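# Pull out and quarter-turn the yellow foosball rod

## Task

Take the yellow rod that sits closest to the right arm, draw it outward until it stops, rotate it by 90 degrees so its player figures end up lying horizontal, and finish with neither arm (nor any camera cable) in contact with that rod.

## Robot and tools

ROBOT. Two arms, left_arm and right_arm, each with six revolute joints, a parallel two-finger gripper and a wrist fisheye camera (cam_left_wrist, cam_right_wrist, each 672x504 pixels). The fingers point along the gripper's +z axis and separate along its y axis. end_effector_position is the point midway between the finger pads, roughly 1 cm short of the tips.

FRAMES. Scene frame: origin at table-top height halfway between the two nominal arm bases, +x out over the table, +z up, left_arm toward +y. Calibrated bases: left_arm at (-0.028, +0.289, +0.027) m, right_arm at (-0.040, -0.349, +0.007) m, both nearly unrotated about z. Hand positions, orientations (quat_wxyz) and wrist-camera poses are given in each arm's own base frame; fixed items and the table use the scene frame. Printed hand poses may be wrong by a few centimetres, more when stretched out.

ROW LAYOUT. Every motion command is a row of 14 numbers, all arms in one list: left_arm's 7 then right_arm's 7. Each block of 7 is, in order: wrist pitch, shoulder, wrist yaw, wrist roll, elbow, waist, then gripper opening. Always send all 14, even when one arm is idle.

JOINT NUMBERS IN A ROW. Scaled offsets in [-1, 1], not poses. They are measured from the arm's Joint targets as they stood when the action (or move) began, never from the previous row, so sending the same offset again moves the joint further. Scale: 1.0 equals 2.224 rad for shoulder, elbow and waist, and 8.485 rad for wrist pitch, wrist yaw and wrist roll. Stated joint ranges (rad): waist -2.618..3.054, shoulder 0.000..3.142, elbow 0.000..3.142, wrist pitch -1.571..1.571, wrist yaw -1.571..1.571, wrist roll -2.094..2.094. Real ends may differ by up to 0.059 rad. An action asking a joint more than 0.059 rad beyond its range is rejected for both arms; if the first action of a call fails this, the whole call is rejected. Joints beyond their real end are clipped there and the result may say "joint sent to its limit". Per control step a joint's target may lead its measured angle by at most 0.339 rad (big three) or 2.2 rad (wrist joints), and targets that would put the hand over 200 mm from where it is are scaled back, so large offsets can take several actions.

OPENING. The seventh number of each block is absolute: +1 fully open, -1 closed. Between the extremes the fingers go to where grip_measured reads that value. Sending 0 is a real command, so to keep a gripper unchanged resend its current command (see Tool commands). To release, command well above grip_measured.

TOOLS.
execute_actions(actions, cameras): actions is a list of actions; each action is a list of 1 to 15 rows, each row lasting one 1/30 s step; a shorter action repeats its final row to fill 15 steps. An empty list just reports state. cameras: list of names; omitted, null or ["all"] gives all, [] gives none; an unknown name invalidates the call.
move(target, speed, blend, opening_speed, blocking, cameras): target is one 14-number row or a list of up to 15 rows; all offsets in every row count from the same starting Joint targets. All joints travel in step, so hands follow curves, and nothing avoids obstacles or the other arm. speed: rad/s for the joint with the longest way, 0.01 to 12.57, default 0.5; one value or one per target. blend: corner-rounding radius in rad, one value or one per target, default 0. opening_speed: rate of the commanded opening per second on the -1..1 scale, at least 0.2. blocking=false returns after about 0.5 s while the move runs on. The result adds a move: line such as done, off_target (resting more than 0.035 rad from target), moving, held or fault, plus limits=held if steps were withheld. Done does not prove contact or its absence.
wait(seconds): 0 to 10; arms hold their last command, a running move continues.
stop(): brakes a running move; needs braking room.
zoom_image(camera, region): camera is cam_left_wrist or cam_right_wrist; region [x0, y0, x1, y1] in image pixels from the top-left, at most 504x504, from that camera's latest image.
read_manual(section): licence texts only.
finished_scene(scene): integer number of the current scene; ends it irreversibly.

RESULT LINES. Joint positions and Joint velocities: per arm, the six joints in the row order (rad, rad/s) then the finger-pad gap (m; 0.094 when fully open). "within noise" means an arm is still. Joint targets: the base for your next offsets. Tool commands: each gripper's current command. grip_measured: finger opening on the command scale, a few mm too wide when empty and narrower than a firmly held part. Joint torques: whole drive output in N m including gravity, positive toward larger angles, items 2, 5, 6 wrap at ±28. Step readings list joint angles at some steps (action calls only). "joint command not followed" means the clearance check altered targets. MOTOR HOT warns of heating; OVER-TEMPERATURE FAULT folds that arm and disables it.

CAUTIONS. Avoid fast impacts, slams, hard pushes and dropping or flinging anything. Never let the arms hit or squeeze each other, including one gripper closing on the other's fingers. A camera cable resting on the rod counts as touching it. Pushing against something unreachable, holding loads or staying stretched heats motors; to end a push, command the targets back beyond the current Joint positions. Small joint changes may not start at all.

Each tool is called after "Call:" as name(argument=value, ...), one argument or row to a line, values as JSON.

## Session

Call:
execute_actions(
  actions=[],
)

Call:
zoom_image(
  camera="cam_left_wrist",
  region=[360, 100, 672, 334],
)

Scene clock: 0.00 s.
left_arm: end_effector_position=(+0.3899, -0.0004, +0.1147) grip_measured=+1.000 end_effector_quat_wxyz=(+0.609, -0.026, +0.793, +0.006) | right_arm: end_effector_position=(+0.3960, -0.0474, +0.1154) grip_measured=+1.000 end_effector_quat_wxyz=(+0.595, +0.094, +0.794, -0.086)
Joint names: [wrist pitch, shoulder, wrist yaw, wrist roll, elbow, waist]
Joint positions: left_arm=[0.911 1.495 -0.08 -0.043 0.322 -0.04 0.094] | right_arm=[0.848 1.518 0.234 0.044 0.38 -0.018 0.094]
Joint velocities: within noise
Joint torques (N m): no reading
Heat: left arm: 42 °C; right arm: 40 °C.
Joint targets: left_arm=[0.899 1.493 -0.081 -0.042 0.324 -0.040] | right_arm=[0.837 1.515 0.234 0.045 0.383 -0.018]
Tool commands: left_gripper/opening=+1.0 right_gripper/opening=+1.0
camera_calibration:
cam_left_wrist: T_world_to_cam=[[0.0222135, -0.980285, 0.196335, -0.0420869], [-0.593611, -0.170951, -0.786385, 0.357186], [0.804446, -0.0990782, -0.585705, -0.125405], [0, 0, 0, 1]] pos_world=[0.313846, 0.00737939, 0.215698]
cam_right_wrist: T_world_to_cam=[[-0.244005, -0.947103, 0.208463, 0.0183839], [-0.655393, 0.00260904, -0.755284, 0.379511], [0.714788, -0.320918, -0.621361, -0.108823], [0, 0, 0, 1]] pos_world=[0.331, -0.0185021, 0.215188]

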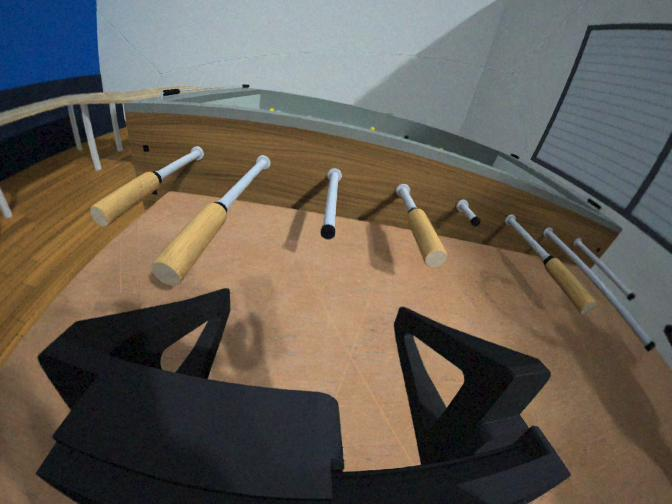

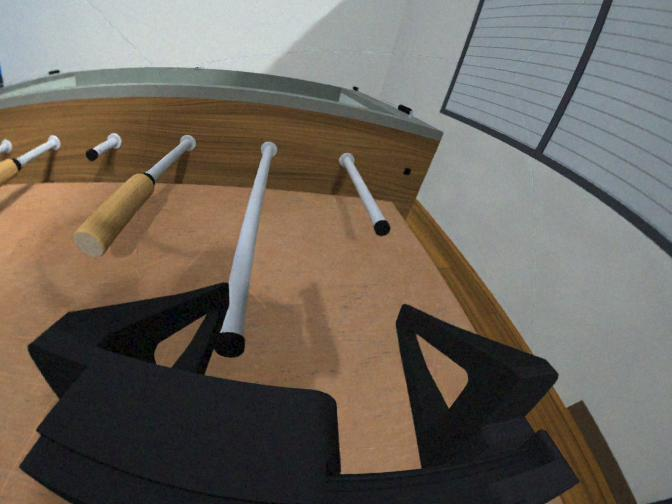

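Scaled by 1.615 from the camera's 672x504 image, which has a finer 960x720 frame.

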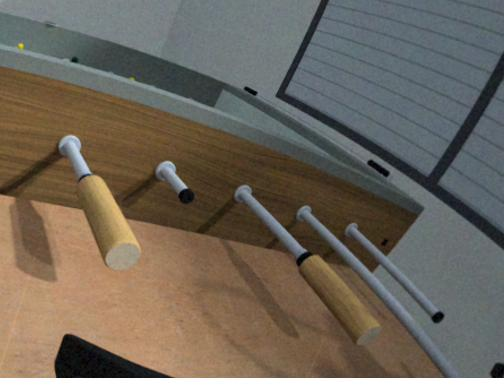

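Call:
move(
  target=[
    [0,0,0,0,0,0,1,0,-0.1192,0,0,0,0,0.5],
    [0,0,0,0,0,0,1,0.0133,-0.0517,0.0449,0.0119,0.0526,0.2608,0.5],
    [0,0,0,0,0,0,1,0.0241,0.1797,0.0449,0.0119,0.1079,0.2608,0.5],
  ],
  speed=1.0,
  blend=0.1,
)

Scene clock: 50.63 s.
left_arm: end_effector_position=(+0.3899, -0.0004, +0.1147) grip_measured=+1.000 end_effector_quat_wxyz=(+0.609, -0.026, +0.793, +0.006) | right_arm: end_effector_position=(+0.4252, +0.1455, +0.0906) grip_measured=+0.502 end_effector_quat_wxyz=(+0.625, +0.018, +0.780, -0.031)
Joint names: [wrist pitch, shoulder, wrist yaw, wrist roll, elbow, waist]
Joint positions: left_arm=[0.911 1.495 -0.08 -0.043 0.322 -0.04 0.094] | right_arm=[1.034 1.904 0.612 0.13 0.602 0.557 0.071]
Joint velocities: within noise
Joint torques (N m): left_arm=[1.9 -5.75 -0.04 0.02 5.33 -0.09] | right_arm=[1.79 -6.12 0.18 0.18 6.08 0.47]
Heat: left arm: 42 °C; right arm: 41 °C.
Joint targets: left_arm=[0.899 1.493 -0.081 -0.042 0.324 -0.040] | right_arm=[1.042 1.914 0.615 0.146 0.623 0.562]
move: done
camera_calibration:
cam_left_wrist: T_world_to_cam=[[0.0222135, -0.980285, 0.196335, -0.0420869], [-0.593611, -0.170951, -0.786385, 0.357186], [0.804446, -0.0990782, -0.585705, -0.125405], [0, 0, 0, 1]] pos_world=[0.313846, 0.00737939, 0.215698]
cam_right_wrist: T_world_to_cam=[[-0.0738421, -0.97498, 0.209668, 0.144934], [-0.595061, -0.125637, -0.793799, 0.37588], [0.800281, -0.183381, -0.570896, -0.144075], [0, 0, 0, 1]] pos_world=[0.349675, 0.162112, 0.185734]

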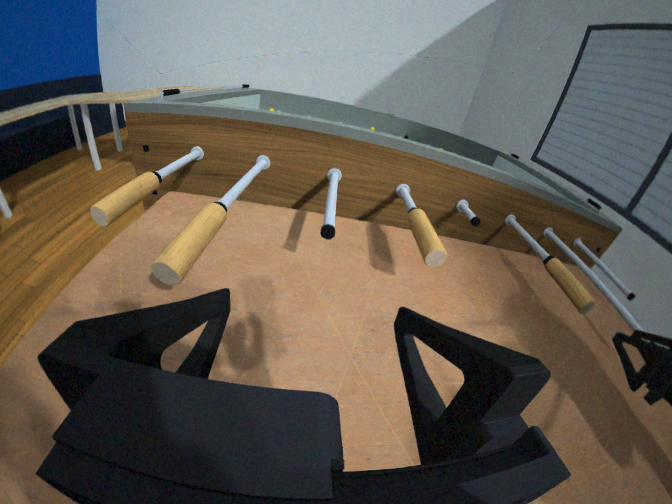

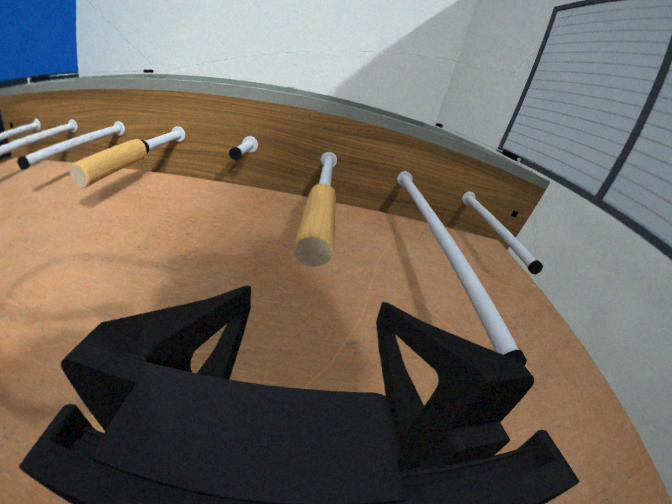

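Call:
move(
  target=[0,0,0,0,0,0,1,0.0533,0.1938,-0.0073,-0.2024,0.1021,-0.0405,-0.08],
  speed=1.0,
)

Call:
zoom_image(
  camera="cam_left_wrist",
  region=[500, 210, 672, 410],
)

Scene clock: 68.87 s.
left_arm: end_effector_position=(+0.3899, -0.0004, +0.1147) grip_measured=+1.000 end_effector_quat_wxyz=(+0.609, -0.026, +0.793, +0.006) | right_arm: end_effector_position=(+0.4872, +0.1472, +0.0614) grip_measured=-0.078 end_effector_quat_wxyz=(+0.462, -0.494, +0.524, -0.517)
Joint names: [wrist pitch, shoulder, wrist yaw, wrist roll, elbow, waist]
Joint positions: left_arm=[0.911 1.495 -0.08 -0.043 0.322 -0.04 0.094] | right_arm=[1.448 2.325 0.565 -1.573 0.831 0.48 0.043]
Joint velocities: within noise
Joint torques (N m): left_arm=[1.88 -5.78 -0.03 0.02 5.37 -0.03] | right_arm=[2.1 -7.53 -0.07 0.02 4.92 -0.68]
Heat: left arm: 42 °C; right arm: 43 °C.
Joint targets: left_arm=[0.899 1.493 -0.081 -0.042 0.324 -0.040] | right_arm=[1.494 2.346 0.553 -1.572 0.850 0.472]
move: off_target (right_arm); right_arm: the wrist pitch is farthest, 0.046 rad from its target
camera_calibration:
cam_left_wrist: T_world_to_cam=[[0.0222135, -0.980285, 0.196335, -0.0420869], [-0.593611, -0.170951, -0.786385, 0.357186], [0.804446, -0.0990782, -0.585705, -0.125405], [0, 0, 0, 1]] pos_world=[0.313846, 0.00737939, 0.215698]
cam_right_wrist: T_world_to_cam=[[0.00563198, 0.203921, 0.978971, -0.102126], [-0.467619, -0.864815, 0.182832, 0.376658], [0.883912, -0.458815, 0.0904865, -0.250803], [0, 0, 0, 1]] pos_world=[0.398396, 0.231493, 0.0538077]

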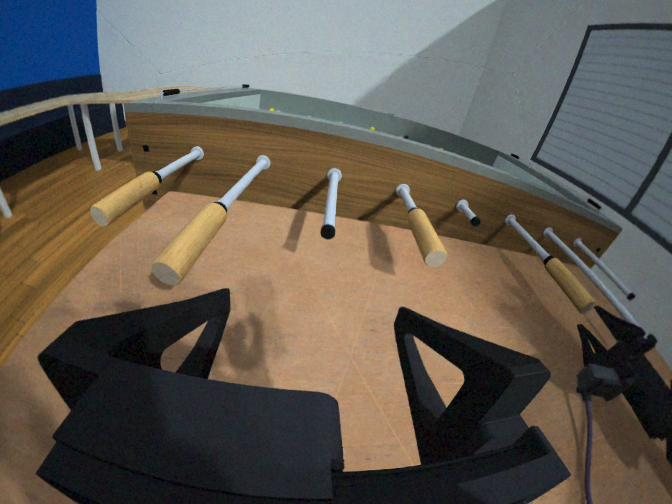

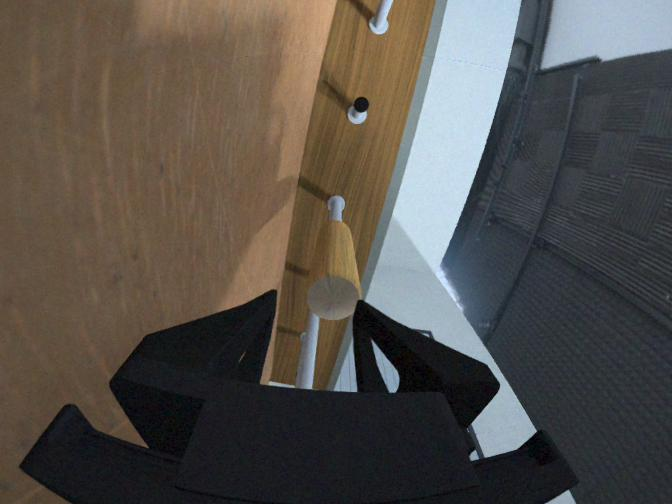

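Scaled by 2.520 from the camera's 672x504 image, which has a finer 960x720 frame.

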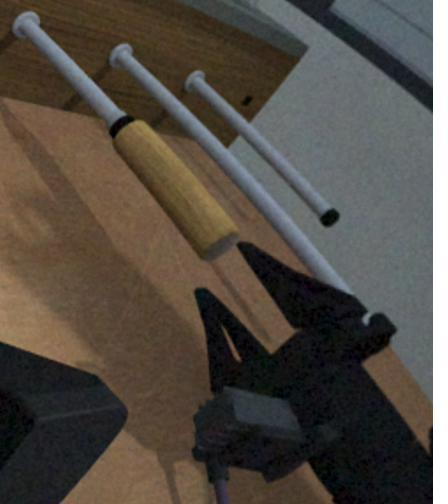

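Call:
move(
  target=[0,0,0,0,0,0,1,0.0054,0,0,0,0,0,-0.08],
  speed=1.0,
  cameras=["cam_right_wrist"],
)

Scene clock: 74.67 s.
left_arm: end_effector_position=(+0.3899, -0.0004, +0.1147) grip_measured=+1.000 end_effector_quat_wxyz=(+0.609, -0.026, +0.793, +0.006) | right_arm: end_effector_position=(+0.4874, +0.1474, +0.0684) grip_measured=-0.078 end_effector_quat_wxyz=(+0.473, -0.484, +0.521, -0.520)
Joint names: [wrist pitch, shoulder, wrist yaw, wrist roll, elbow, waist]
Joint positions: left_arm=[0.911 1.495 -0.08 -0.043 0.322 -0.04 0.094] | right_arm=[1.48 2.325 0.565 -1.573 0.831 0.48 0.043]
Joint velocities: within noise
Joint torques (N m): left_arm=[1.88 -5.76 -0.02 0.03 5.35 -0.09] | right_arm=[2.21 -7.45 -0.08 0.02 4.9 -0.68]
Heat: left arm: 42 °C; right arm: 44 °C.
Joint targets: left_arm=[0.899 1.493 -0.081 -0.042 0.324 -0.040] | right_arm=[1.540 2.346 0.553 -1.571 0.850 0.472]
move: off_target (right_arm); right_arm: the wrist pitch is farthest, 0.060 rad from its target
camera_calibration:
cam_right_wrist: T_world_to_cam=[[-0.0218666, 0.190319, 0.981479, -0.0937819], [-0.472049, -0.867357, 0.157673, 0.379859], [0.881301, -0.459859, 0.108806, -0.251409], [0, 0, 0, 1]] pos_world=[0.398828, 0.231709, 0.0595064]
Images, in order (width x height): cam_right_wrist 672x504.

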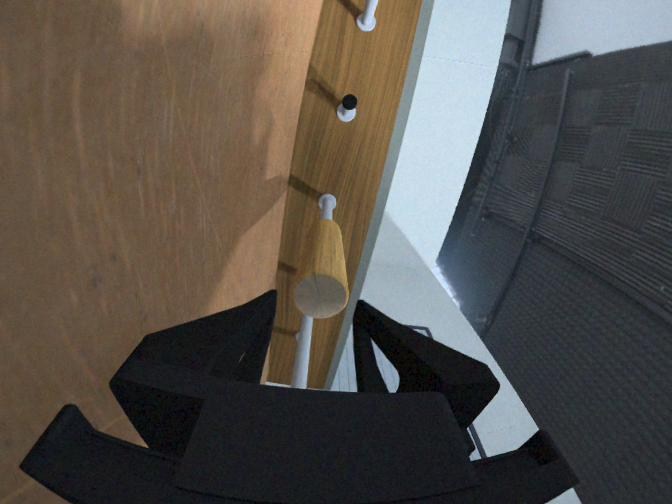

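Call:
move(
  target=[
    [0,0,0,0,0,0,1,-0.0205,0.0283,-0.0077,0,0.0863,-0.0292,-0.08],
    [0,0,0,0,0,0,1,-0.0205,0.0283,-0.0077,0,0.0863,-0.0292,-0.5],
  ],
  speed=0.4,
  opening_speed=0.4,
)

Call:
zoom_image(
  camera="cam_left_wrist",
  region=[500, 210, 672, 410],
)

Scene clock: 84.37 s.
left_arm: end_effector_position=(+0.3899, -0.0004, +0.1147) grip_measured=+1.000 end_effector_quat_wxyz=(+0.609, -0.026, +0.793, +0.006) | right_arm: end_effector_position=(+0.5359, +0.1426, +0.0721) grip_measured=-0.304 end_effector_quat_wxyz=(+0.476, -0.479, +0.521, -0.522)
Joint names: [wrist pitch, shoulder, wrist yaw, wrist roll, elbow, waist]
Joint positions: left_arm=[0.911 1.495 -0.08 -0.043 0.322 -0.04 0.094] | right_arm=[1.36 2.384 0.5 -1.574 1.022 0.413 0.033]
Joint velocities: within noise
Joint torques (N m): left_arm=[1.88 -5.76 -0.03 0.01 5.34 -0.08] | right_arm=[1.75 -8.32 -0.09 0.03 5.71 -0.51]
Heat: left arm: 42 °C; right arm: 45 °C.
Joint targets: left_arm=[0.899 1.493 -0.081 -0.042 0.324 -0.040] | right_arm=[1.366 2.408 0.488 -1.571 1.042 0.407]
move: done
camera_calibration:
cam_left_wrist: T_world_to_cam=[[0.0222135, -0.980285, 0.196335, -0.0420869], [-0.593611, -0.170951, -0.786385, 0.357186], [0.804446, -0.0990782, -0.585705, -0.125405], [0, 0, 0, 1]] pos_world=[0.313846, 0.00737939, 0.215698]
cam_right_wrist: T_world_to_cam=[[-0.0311986, 0.18582, 0.982088, -0.0899207], [-0.475871, -0.86682, 0.148893, 0.400494], [0.878962, -0.462702, 0.11547, -0.295541], [0, 0, 0, 1]] pos_world=[0.447547, 0.227118, 0.0628055]

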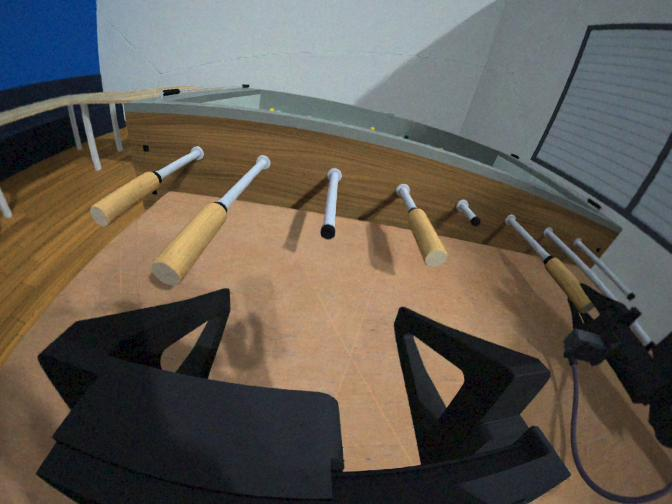

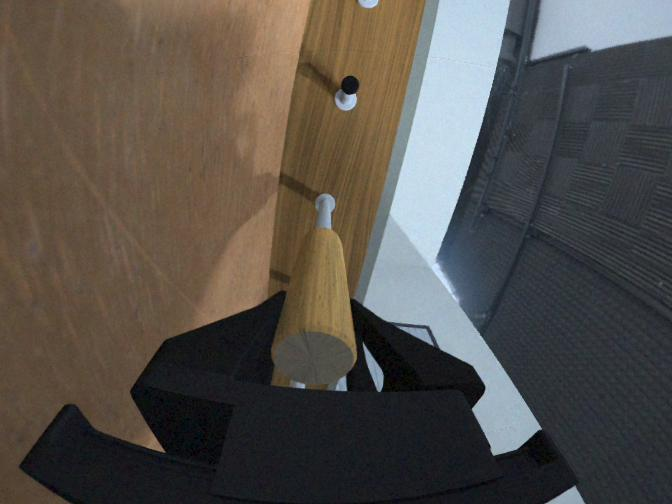

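Scaled by 2.520 from the camera's 672x504 image, which has a finer 960x720 frame.

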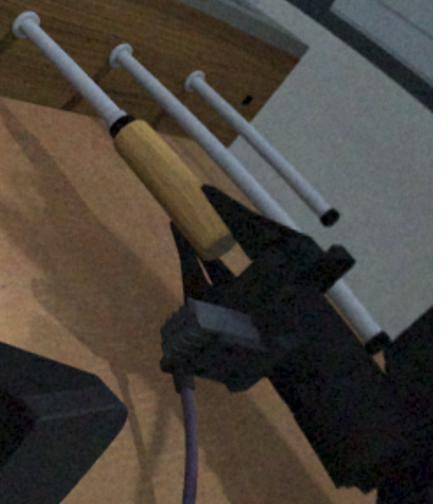

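Call:
move(
  target=[
    [0,0,0,0,0,0,1,0,0,0,0.1869,0,0,-0.5],
    [0,0,0,0,0,0,1,-0.0022,-0.0692,0.0077,0.1913,-0.0967,0.0297,-0.5],
    [0,0,0,0,0,0,1,-0.0202,-0.1637,0.0178,0.2024,-0.19,0.0727,-0.5],
  ],
  speed=[1.0,0.25,0.2],
)

Call:
zoom_image(
  camera="cam_left_wrist",
  region=[340, 110, 492, 185],
)

Scene clock: 105.80 s.
left_arm: end_effector_position=(+0.3899, -0.0004, +0.1147) grip_measured=+1.000 end_effector_quat_wxyz=(+0.609, -0.026, +0.793, +0.006) | right_arm: end_effector_position=(+0.4529, +0.1501, +0.0677) grip_measured=-0.306 end_effector_quat_wxyz=(+0.639, +0.024, +0.769, -0.026)
Joint names: [wrist pitch, shoulder, wrist yaw, wrist roll, elbow, waist]
Joint positions: left_arm=[0.911 1.495 -0.08 -0.043 0.322 -0.04 0.094] | right_arm=[1.177 2.097 0.587 0.115 0.698 0.526 0.033]
Joint velocities: within noise
Joint torques (N m): left_arm=[1.88 -5.79 -0.03 0.01 5.31 -0.08] | right_arm=[1.83 -12.38 0.69 0.39 -1.78 3.84]
Heat: left arm: 41 °C; right arm: 44 °C.
Joint targets: left_arm=[0.899 1.493 -0.081 -0.042 0.324 -0.040] | right_arm=[1.194 2.045 0.639 0.146 0.620 0.569]
move: off_target (right_arm); right_arm: the elbow is farthest, 0.079 rad from its target
camera_calibration:
cam_left_wrist: T_world_to_cam=[[0.0222135, -0.980285, 0.196335, -0.0420869], [-0.593611, -0.170951, -0.786385, 0.357186], [0.804446, -0.0990782, -0.585705, -0.125405], [0, 0, 0, 1]] pos_world=[0.313846, 0.00737939, 0.215698]
cam_right_wrist: T_world_to_cam=[[-0.0850269, -0.977455, 0.193265, 0.162846], [-0.567042, -0.112022, -0.816036, 0.361603], [0.819289, -0.178974, -0.544733, -0.189429], [0, 0, 0, 1]] pos_world=[0.374087, 0.165779, 0.160421]

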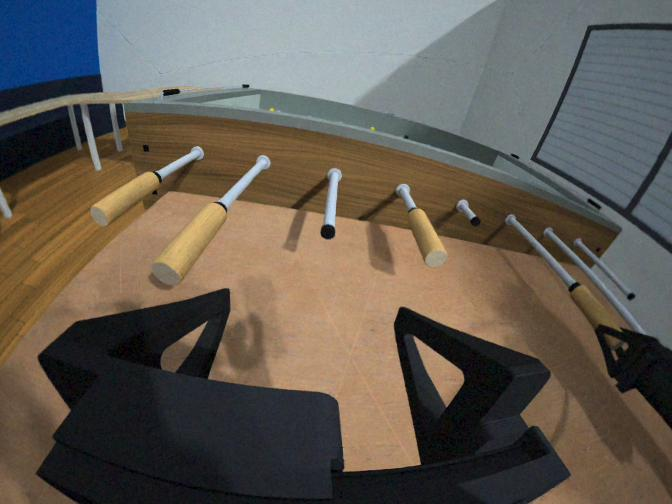

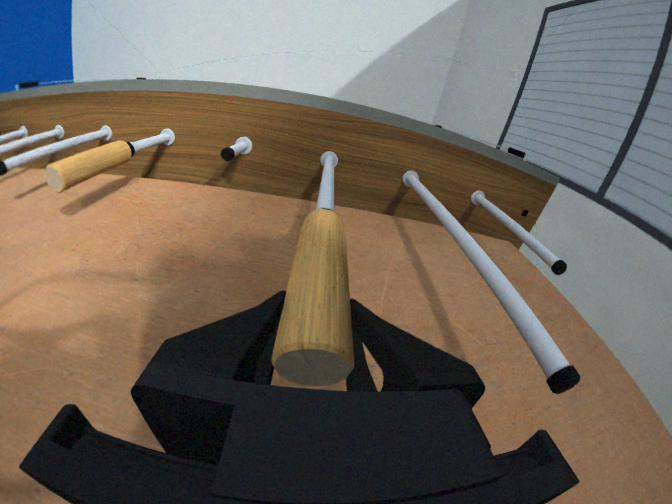

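Scaled by 3.316 from the camera's 672x504 image, which has a finer 960x720 frame.

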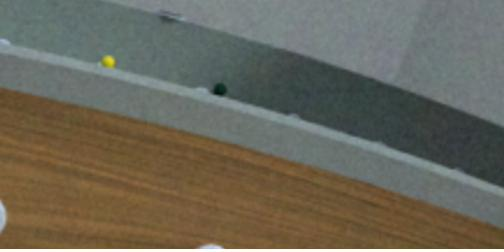

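Call:
move(
  target=[
    [0,0,0,0,0,0,1,0,0.0135,-0.0034,0,0.02,-0.0108,-0.5],
    [0,0,0,0,0,0,1,0,0.0135,-0.0034,0,0.02,-0.0108,0.4],
    [0,0,0,0,0,0,1,-0.0658,-0.19,0.0104,0.0194,-0.0376,0.0589,0.4],
  ],
  speed=[0.3,0.3,0.5],
  opening_speed=0.8,
)

Call:
zoom_image(
  camera="cam_left_wrist",
  region=[340, 110, 492, 185],
)

Scene clock: 134.83 s.
left_arm: end_effector_position=(+0.3899, -0.0004, +0.1147) grip_measured=+1.000 end_effector_quat_wxyz=(+0.609, -0.026, +0.793, +0.006) | right_arm: end_effector_position=(+0.3756, +0.1603, +0.1087) grip_measured=+0.398 end_effector_quat_wxyz=(+0.585, +0.030, +0.810, -0.022)
Joint names: [wrist pitch, shoulder, wrist yaw, wrist roll, elbow, waist]
Joint positions: left_arm=[0.911 1.495 -0.08 -0.043 0.322 -0.04 0.094] | right_arm=[0.647 1.636 0.719 0.293 0.557 0.693 0.066]
Joint velocities: within noise
Joint torques (N m): left_arm=[1.87 -5.78 -0.04 0.02 5.37 -0.08] | right_arm=[1.51 -6.68 0.31 0.17 3.86 0.68]
Heat: left arm: 41 °C; right arm: 45 °C.
Joint targets: left_arm=[0.899 1.493 -0.081 -0.042 0.324 -0.040] | right_arm=[0.636 1.622 0.727 0.311 0.536 0.700]
move: done; target 2's new numbers were sent with right_arm's elbow 0.039 rad from that target
camera_calibration:
cam_left_wrist: T_world_to_cam=[[0.0222135, -0.980285, 0.196335, -0.0420869], [-0.593611, -0.170951, -0.786385, 0.357186], [0.804446, -0.0990782, -0.585705, -0.125405], [0, 0, 0, 1]] pos_world=[0.313846, 0.00737939, 0.215698]
cam_right_wrist: T_world_to_cam=[[-0.0633502, -0.980473, 0.186171, 0.151509], [-0.672703, -0.0958452, -0.733678, 0.380511], [0.737195, -0.171716, -0.653496, -0.060482], [0, 0, 0, 1]] pos_world=[0.310157, 0.174635, 0.211442]

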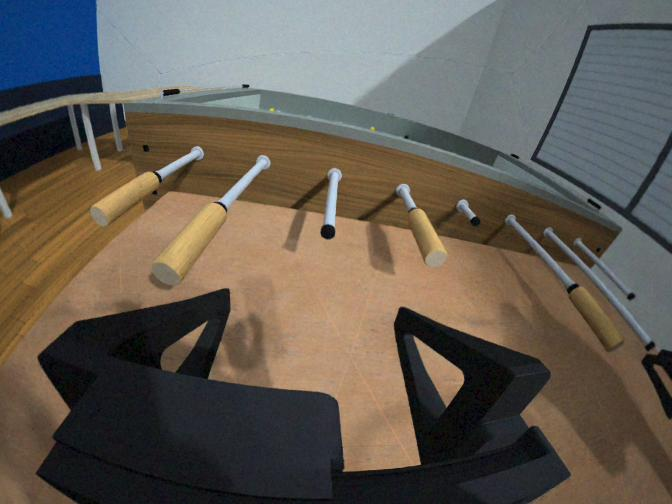

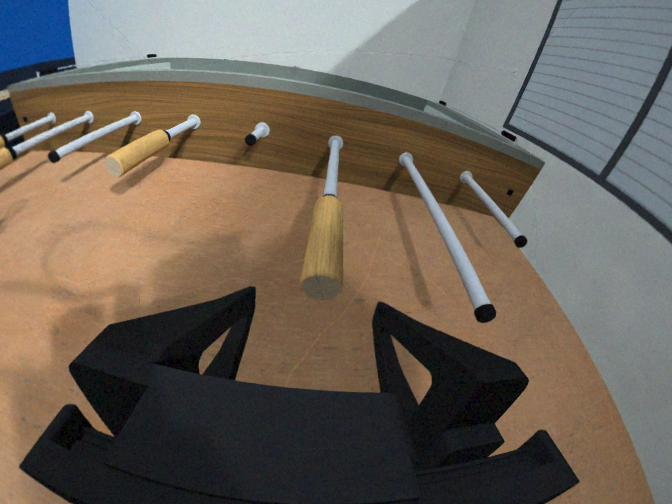

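Scaled by 3.316 from the camera's 672x504 image, which has a finer 960x720 frame.

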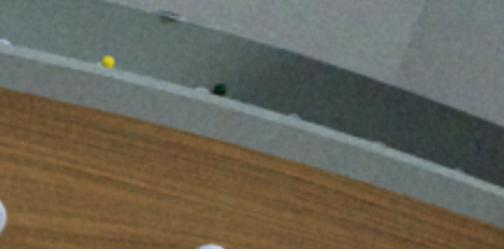

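Call:
finished_scene(
  scene=2,
)

The scene is finished: the task was done.


## Next scene

The same job, from a new start.

Call:
execute_actions(
  actions=[],
)

Call:
zoom_image(
  camera="cam_left_wrist",
  region=[360, 100, 672, 334],
)

Scene clock: 0.00 s.
left_arm: end_effector_position=(+0.4127, +0.0165, +0.1264) grip_measured=+1.000 end_effector_quat_wxyz=(+0.618, -0.002, +0.786, +0.007) | right_arm: end_effector_position=(+0.3903, -0.0463, +0.1052) grip_measured=+1.000 end_effector_quat_wxyz=(+0.587, +0.098, +0.798, -0.097)
Joint names: [wrist pitch, shoulder, wrist yaw, wrist roll, elbow, waist]
Joint positions: left_arm=[0.901 1.55 0.039 0.018 0.411 0.054 0.094] | right_arm=[0.871 1.537 0.276 0.046 0.357 0.003 0.094]
Joint velocities: within noise
Joint torques (N m): no reading
Heat: left arm: 40 °C; right arm: 38 °C.
Joint targets: left_arm=[0.889 1.548 0.039 0.019 0.413 0.054] | right_arm=[0.861 1.534 0.277 0.048 0.360 0.003]
Tool commands: left_gripper/opening=+1.0 right_gripper/opening=+1.0
camera_calibration:
cam_left_wrist: T_world_to_cam=[[-0.0177666, -0.985889, 0.166453, -0.00796993], [-0.580802, -0.125334, -0.804339, 0.378982], [0.813851, -0.110967, -0.570379, -0.140833], [0, 0, 0, 1]] pos_world=[0.334589, 0.0240143, 0.225829]
cam_right_wrist: T_world_to_cam=[[-0.259, -0.939853, 0.222701, 0.0247898], [-0.669431, 0.00846419, -0.742826, 0.372487], [0.696262, -0.341475, -0.631359, -0.103415], [0, 0, 0, 1]] pos_world=[0.327779, -0.0151678, 0.20588]

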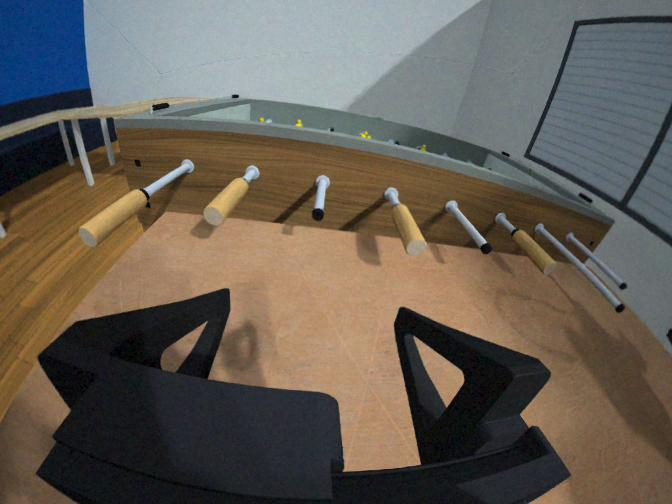

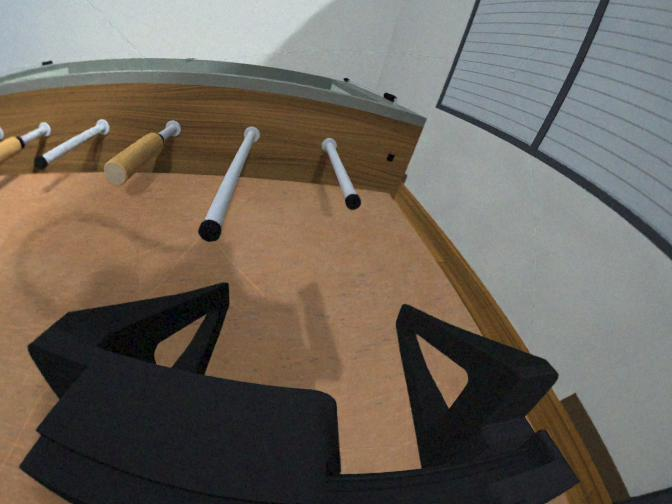

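Scaled by 1.615 from the camera's 672x504 image, which has a finer 960x720 frame.

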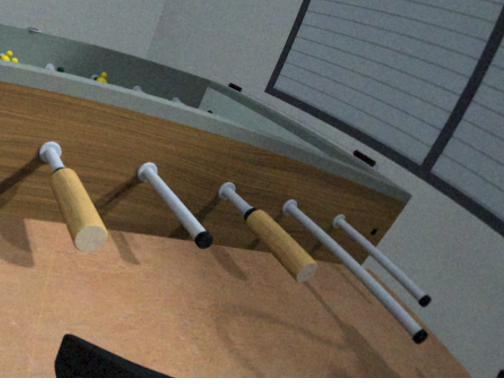

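Call:
move(
  target=[
    [0,0,0,0,0,0,1,0,-0.1052,0,0,0,0,0.5],
    [0,0,0,0,0,0,1,0,-0.0153,0.0314,-0.0057,0.09,0.2048,0.5],
    [0,0,0,0,0,0,1,0.0517,0.4132,0.0314,-0.0057,0.3593,0.2048,0.5],
  ],
  speed=1.0,
  blend=0.1,
)

Scene clock: 32.27 s.
left_arm: end_effector_position=(+0.4127, +0.0165, +0.1264) grip_measured=+1.000 end_effector_quat_wxyz=(+0.618, -0.002, +0.786, +0.007) | right_arm: end_effector_position=(+0.5501, +0.1681, +0.0664) grip_measured=+0.502 end_effector_quat_wxyz=(+0.703, +0.029, +0.710, -0.033)
Joint names: [wrist pitch, shoulder, wrist yaw, wrist roll, elbow, waist]
Joint positions: left_arm=[0.901 1.55 0.039 0.018 0.411 0.054 0.094] | right_arm=[1.289 2.44 0.543 0.001 1.14 0.456 0.071]
Joint velocities: within noise
Joint torques (N m): left_arm=[1.86 -6.76 -0.03 0.02 5.65 -0.03] | right_arm=[1.73 -9.88 0.06 -0.02 5.91 0.28]
Heat: left arm: 40 °C; right arm: 40 °C.
Joint targets: left_arm=[0.889 1.548 0.039 0.019 0.413 0.054] | right_arm=[1.300 2.453 0.544 -0.001 1.159 0.459]
move: done
camera_calibration:
cam_left_wrist: T_world_to_cam=[[-0.0177666, -0.985889, 0.166453, -0.00796993], [-0.580802, -0.125334, -0.804339, 0.378982], [0.813851, -0.110967, -0.570379, -0.140833], [0, 0, 0, 1]] pos_world=[0.334589, 0.0240143, 0.225829]
cam_right_wrist: T_world_to_cam=[[-0.133239, -0.973968, 0.183393, 0.215552], [-0.419055, -0.112324, -0.900986, 0.341826], [0.898132, -0.196898, -0.39318, -0.316997], [0, 0, 0, 1]] pos_world=[0.456669, 0.18592, 0.143813]

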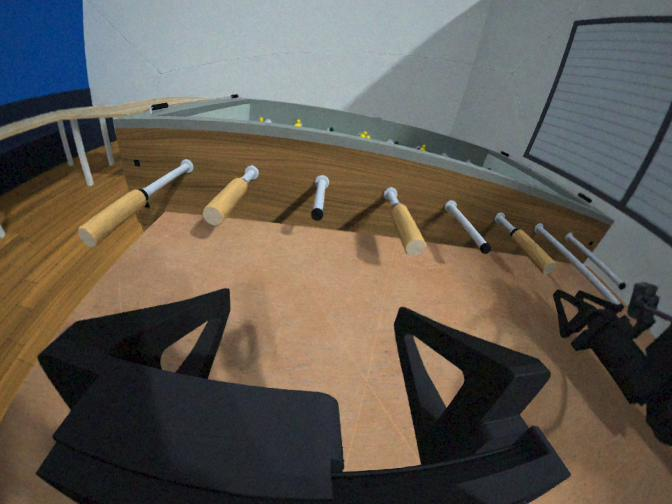

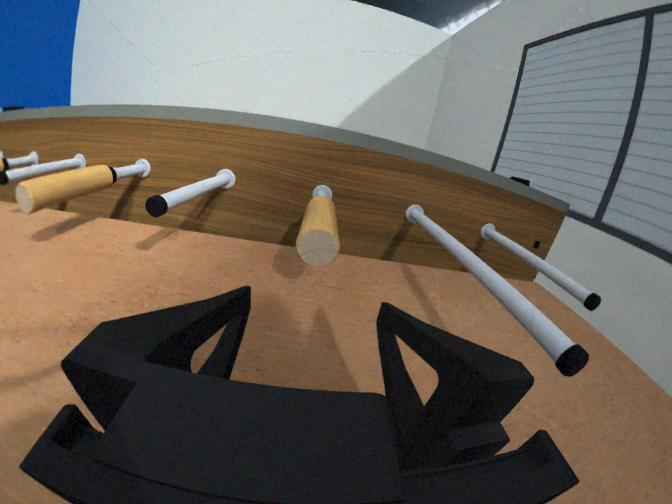

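Call:
move(
  target=[0,0,0,0,0,0,1,-0.0161,0.0418,-0.0080,-0.1850,0.1034,-0.0274,-0.08],
  speed=1.0,
)

Scene clock: 46.63 s.
left_arm: end_effector_position=(+0.4127, +0.0165, +0.1264) grip_measured=+1.000 end_effector_quat_wxyz=(+0.618, -0.002, +0.786, +0.007) | right_arm: end_effector_position=(+0.5989, +0.1671, +0.0768) grip_measured=-0.078 end_effector_quat_wxyz=(+0.485, -0.473, +0.518, -0.523)
Joint names: [wrist pitch, shoulder, wrist yaw, wrist roll, elbow, waist]
Joint positions: left_arm=[0.901 1.55 0.039 0.018 0.411 0.054 0.094] | right_arm=[1.174 2.52 0.489 -1.573 1.365 0.405 0.043]
Joint velocities: within noise
Joint torques (N m): left_arm=[1.85 -6.8 0 0.01 5.61 -0.06] | right_arm=[1.56 -9.96 -0.1 0.01 6.98 -0.65]
Heat: left arm: 40 °C; right arm: 41 °C.
Joint targets: left_arm=[0.889 1.548 0.039 0.019 0.413 0.054] | right_arm=[1.163 2.546 0.476 -1.571 1.389 0.398]
move: done
camera_calibration:
cam_left_wrist: T_world_to_cam=[[-0.0177666, -0.985889, 0.166453, -0.00796993], [-0.580802, -0.125334, -0.804339, 0.378982], [0.813851, -0.110967, -0.570379, -0.140833], [0, 0, 0, 1]] pos_world=[0.334589, 0.0240143, 0.225829]
cam_right_wrist: T_world_to_cam=[[-0.0510132, 0.176067, 0.983056, -0.0835938], [-0.474949, -0.870178, 0.131204, 0.452366], [0.878534, -0.460208, 0.128013, -0.34122], [0, 0, 0, 1]] pos_world=[0.51036, 0.251325, 0.0665059]

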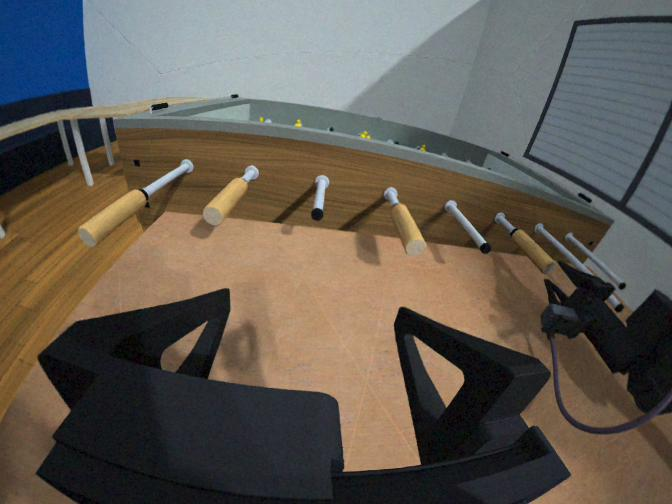

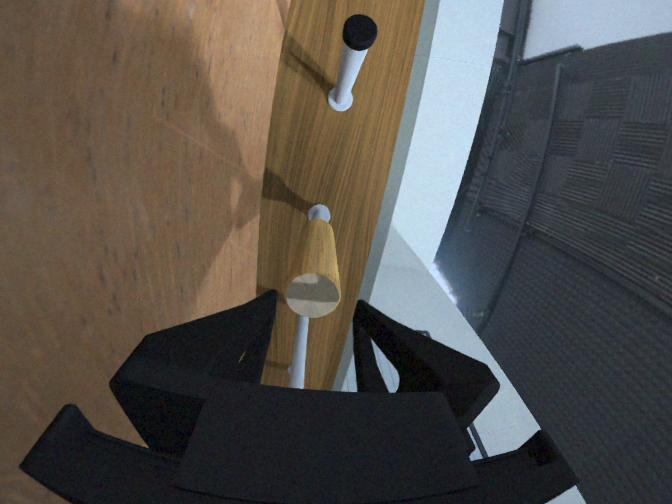

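Call:
move(
  target=[
    [0,0,0,0,0,0,1,-0.0192,0.0499,-0.0052,0,0.1156,-0.0198,-0.08],
    [0,0,0,0,0,0,1,-0.0192,0.0499,-0.0052,0,0.1156,-0.0198,-0.5],
  ],
  speed=0.5,
  opening_speed=0.4,
)

Call:
zoom_image(
  camera="cam_left_wrist",
  region=[380, 120, 532, 195],
)

Scene clock: 59.30 s.
left_arm: end_effector_position=(+0.4127, +0.0165, +0.1264) grip_measured=+1.000 end_effector_quat_wxyz=(+0.618, -0.002, +0.786, +0.007) | right_arm: end_effector_position=(+0.6476, +0.1621, +0.0760) grip_measured=-0.305 end_effector_quat_wxyz=(+0.482, -0.475, +0.519, -0.523)
Joint names: [wrist pitch, shoulder, wrist yaw, wrist roll, elbow, waist]
Joint positions: left_arm=[0.901 1.55 0.039 0.018 0.411 0.054 0.094] | right_arm=[1.018 2.629 0.445 -1.573 1.624 0.359 0.033]
Joint velocities: within noise
Joint torques (N m): left_arm=[1.85 -6.79 -0.01 0.01 5.63 -0.08] | right_arm=[1.51 -10.97 -0.1 0.04 7.5 -0.43]
Heat: left arm: 40 °C; right arm: 42 °C.
Joint targets: left_arm=[0.889 1.548 0.039 0.019 0.413 0.054] | right_arm=[1.000 2.657 0.432 -1.570 1.646 0.354]
move: done
camera_calibration:
cam_left_wrist: T_world_to_cam=[[-0.0177666, -0.985889, 0.166453, -0.00796993], [-0.580802, -0.125334, -0.804339, 0.378982], [0.813851, -0.110967, -0.570379, -0.140833], [0, 0, 0, 1]] pos_world=[0.334589, 0.0240143, 0.225829]
cam_right_wrist: T_world_to_cam=[[-0.0448141, 0.179568, 0.982724, -0.0840871], [-0.476542, -0.868419, 0.13695, 0.471644], [0.878009, -0.462173, 0.124489, -0.385269], [0, 0, 0, 1]] pos_world=[0.559259, 0.246624, 0.0660044]

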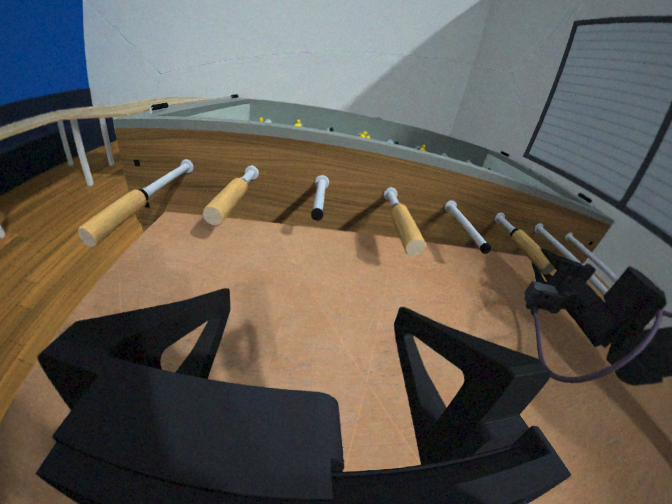

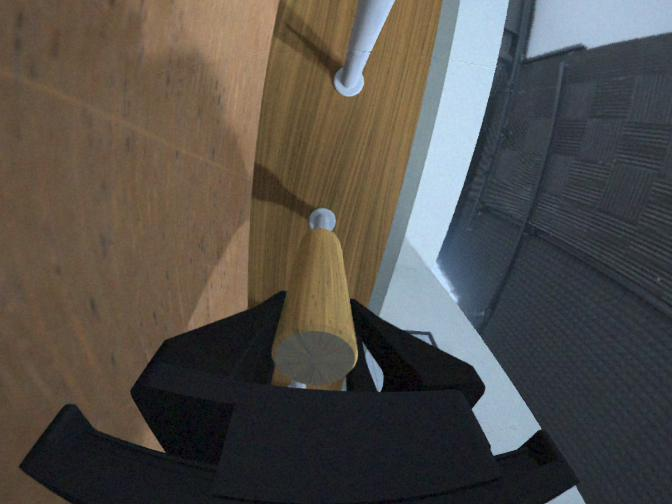

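Scaled by 3.316 from the camera's 672x504 image, which has a finer 960x720 frame.

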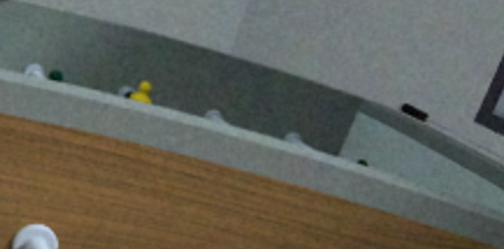

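Call:
move(
  target=[
    [0,0,0,0,0,0,1,0,0,0,0.1868,0,0,-0.5],
    [0,0,0,0,0,0,1,0.0247,-0.0796,0.0083,0.1868,-0.1691,0.0315,-0.5],
    [0,0,0,0,0,0,1,0.0336,-0.1416,0.0170,0.1894,-0.2873,0.0647,-0.5],
    [0,0,0,0,0,0,1,0.0284,-0.2299,0.0290,0.1986,-0.4099,0.1155,-0.5],
  ],
  speed=[1.0,0.35,0.35,0.22],
  blend=[0,0.03,0.03,0],
)

Call:
zoom_image(
  camera="cam_left_wrist",
  region=[380, 120, 532, 195],
)

Scene clock: 88.70 s.
left_arm: end_effector_position=(+0.4127, +0.0165, +0.1264) grip_measured=+1.000 end_effector_quat_wxyz=(+0.618, -0.002, +0.786, +0.007) | right_arm: end_effector_position=(+0.4748, +0.1766, +0.0688) grip_measured=-0.306 end_effector_quat_wxyz=(+0.658, +0.022, +0.752, -0.024)
Joint names: [wrist pitch, shoulder, wrist yaw, wrist roll, elbow, waist]
Joint positions: left_arm=[0.901 1.55 0.039 0.018 0.411 0.054 0.094] | right_arm=[1.204 2.201 0.62 0.089 0.832 0.56 0.033]
Joint velocities: within noise
Joint torques (N m): left_arm=[1.87 -6.8 0.01 0.01 5.65 -0.06] | right_arm=[1.97 -13.63 0.74 0.35 -3.17 4.56]
Heat: left arm: 40 °C; right arm: 44 °C.
Joint targets: left_arm=[0.889 1.548 0.039 0.019 0.413 0.054] | right_arm=[1.241 2.146 0.678 0.115 0.735 0.611]
move: off_target (right_arm); right_arm: the elbow is farthest, 0.098 rad from its target
camera_calibration:
cam_left_wrist: T_world_to_cam=[[-0.0177666, -0.985889, 0.166453, -0.00796993], [-0.580802, -0.125334, -0.804339, 0.378982], [0.813851, -0.110967, -0.570379, -0.140833], [0, 0, 0, 1]] pos_world=[0.334589, 0.0240143, 0.225829]
cam_right_wrist: T_world_to_cam=[[-0.0890161, -0.977707, 0.190173, 0.192508], [-0.524543, -0.116293, -0.843404, 0.360319], [0.846718, -0.174831, -0.502497, -0.218738], [0, 0, 0, 1]] pos_world=[0.391349, 0.191877, 0.15737]

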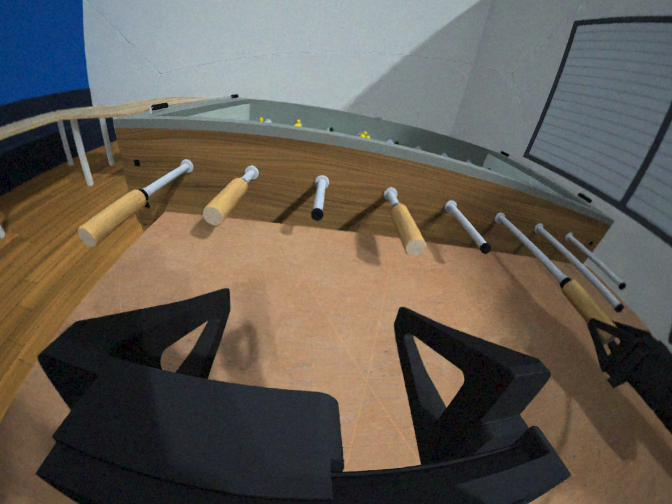

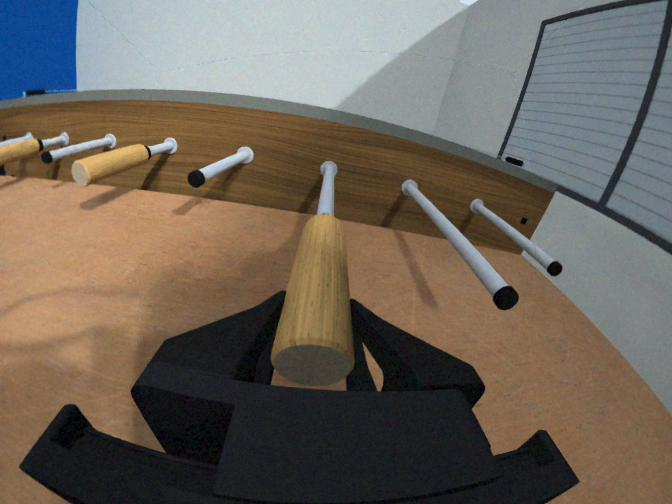

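Scaled by 3.316 from the camera's 672x504 image, which has a finer 960x720 frame.

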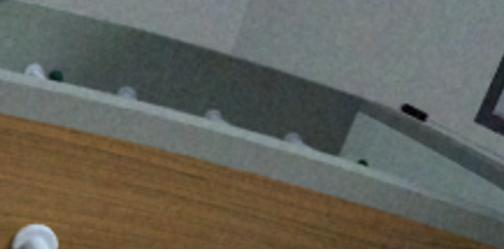

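Call:
move(
  target=[
    [0,0,0,0,0,0,1,0,0.013,-0.0033,0,0.0225,-0.0117,-0.5],
    [0,0,0,0,0,0,1,0,0.013,-0.0033,0,0.0225,-0.0117,0.4],
    [0,0,0,0,0,0,1,-0.0638,-0.2005,0.0097,0.0217,-0.0697,0.0589,0.4],
  ],
  speed=[0.3,0.3,0.5],
  opening_speed=0.8,
)

Call:
zoom_image(
  camera="cam_left_wrist",
  region=[380, 120, 532, 195],
)

Scene clock: 104.27 s.
left_arm: end_effector_position=(+0.4127, +0.0165, +0.1264) grip_measured=+1.000 end_effector_quat_wxyz=(+0.618, -0.002, +0.786, +0.007) | right_arm: end_effector_position=(+0.3804, +0.1808, +0.1069) grip_measured=+0.397 end_effector_quat_wxyz=(+0.596, +0.023, +0.802, -0.019)
Joint names: [wrist pitch, shoulder, wrist yaw, wrist roll, elbow, waist]
Joint positions: left_arm=[0.901 1.55 0.039 0.018 0.411 0.054 0.094] | right_arm=[0.711 1.715 0.752 0.283 0.598 0.735 0.066]
Joint velocities: within noise
Joint torques (N m): left_arm=[1.86 -6.79 -0.01 0.03 5.63 -0.03] | right_arm=[1.47 -7.34 0.31 0.16 3.84 0.65]
Heat: left arm: 40 °C; right arm: 44 °C.
Joint targets: left_arm=[0.889 1.548 0.039 0.019 0.413 0.054] | right_arm=[0.700 1.700 0.760 0.299 0.580 0.741]
move: done; target 2's new numbers were sent with right_arm's elbow 0.052 rad from that target
camera_calibration:
cam_left_wrist: T_world_to_cam=[[-0.0177666, -0.985889, 0.166453, -0.00796993], [-0.580802, -0.125334, -0.804339, 0.378982], [0.813851, -0.110967, -0.570379, -0.140833], [0, 0, 0, 1]] pos_world=[0.334589, 0.0240143, 0.225829]
cam_right_wrist: T_world_to_cam=[[-0.0536183, -0.980794, 0.187532, 0.168388], [-0.650452, -0.108189, -0.751803, 0.379966], [0.757652, -0.162291, -0.632158, -0.0734943], [0, 0, 0, 1]] pos_world=[0.311862, 0.194334, 0.207622]

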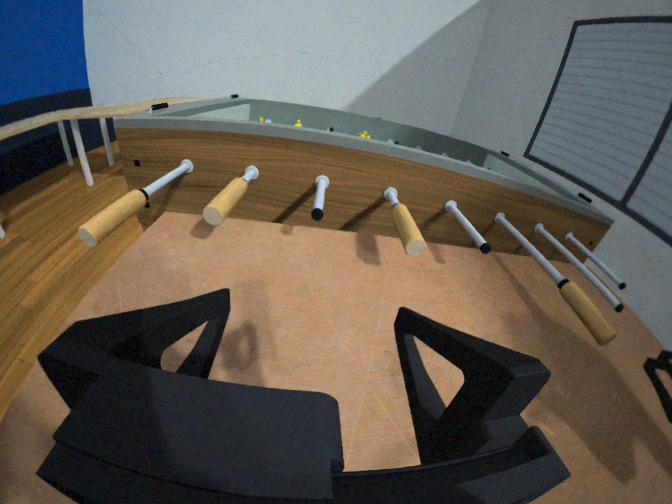

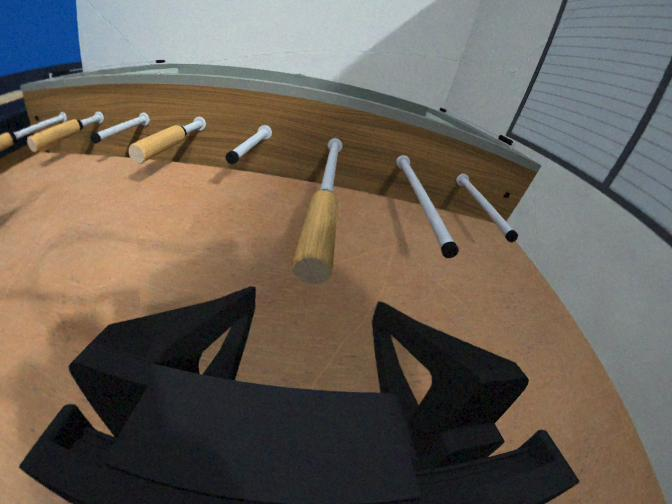

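Scaled by 3.316 from the camera's 672x504 image, which has a finer 960x720 frame.

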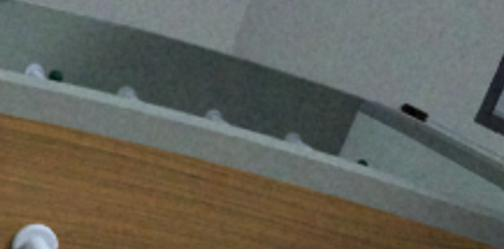

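Call:
finished_scene(
  scene=3,
)

The scene is finished: the task was done.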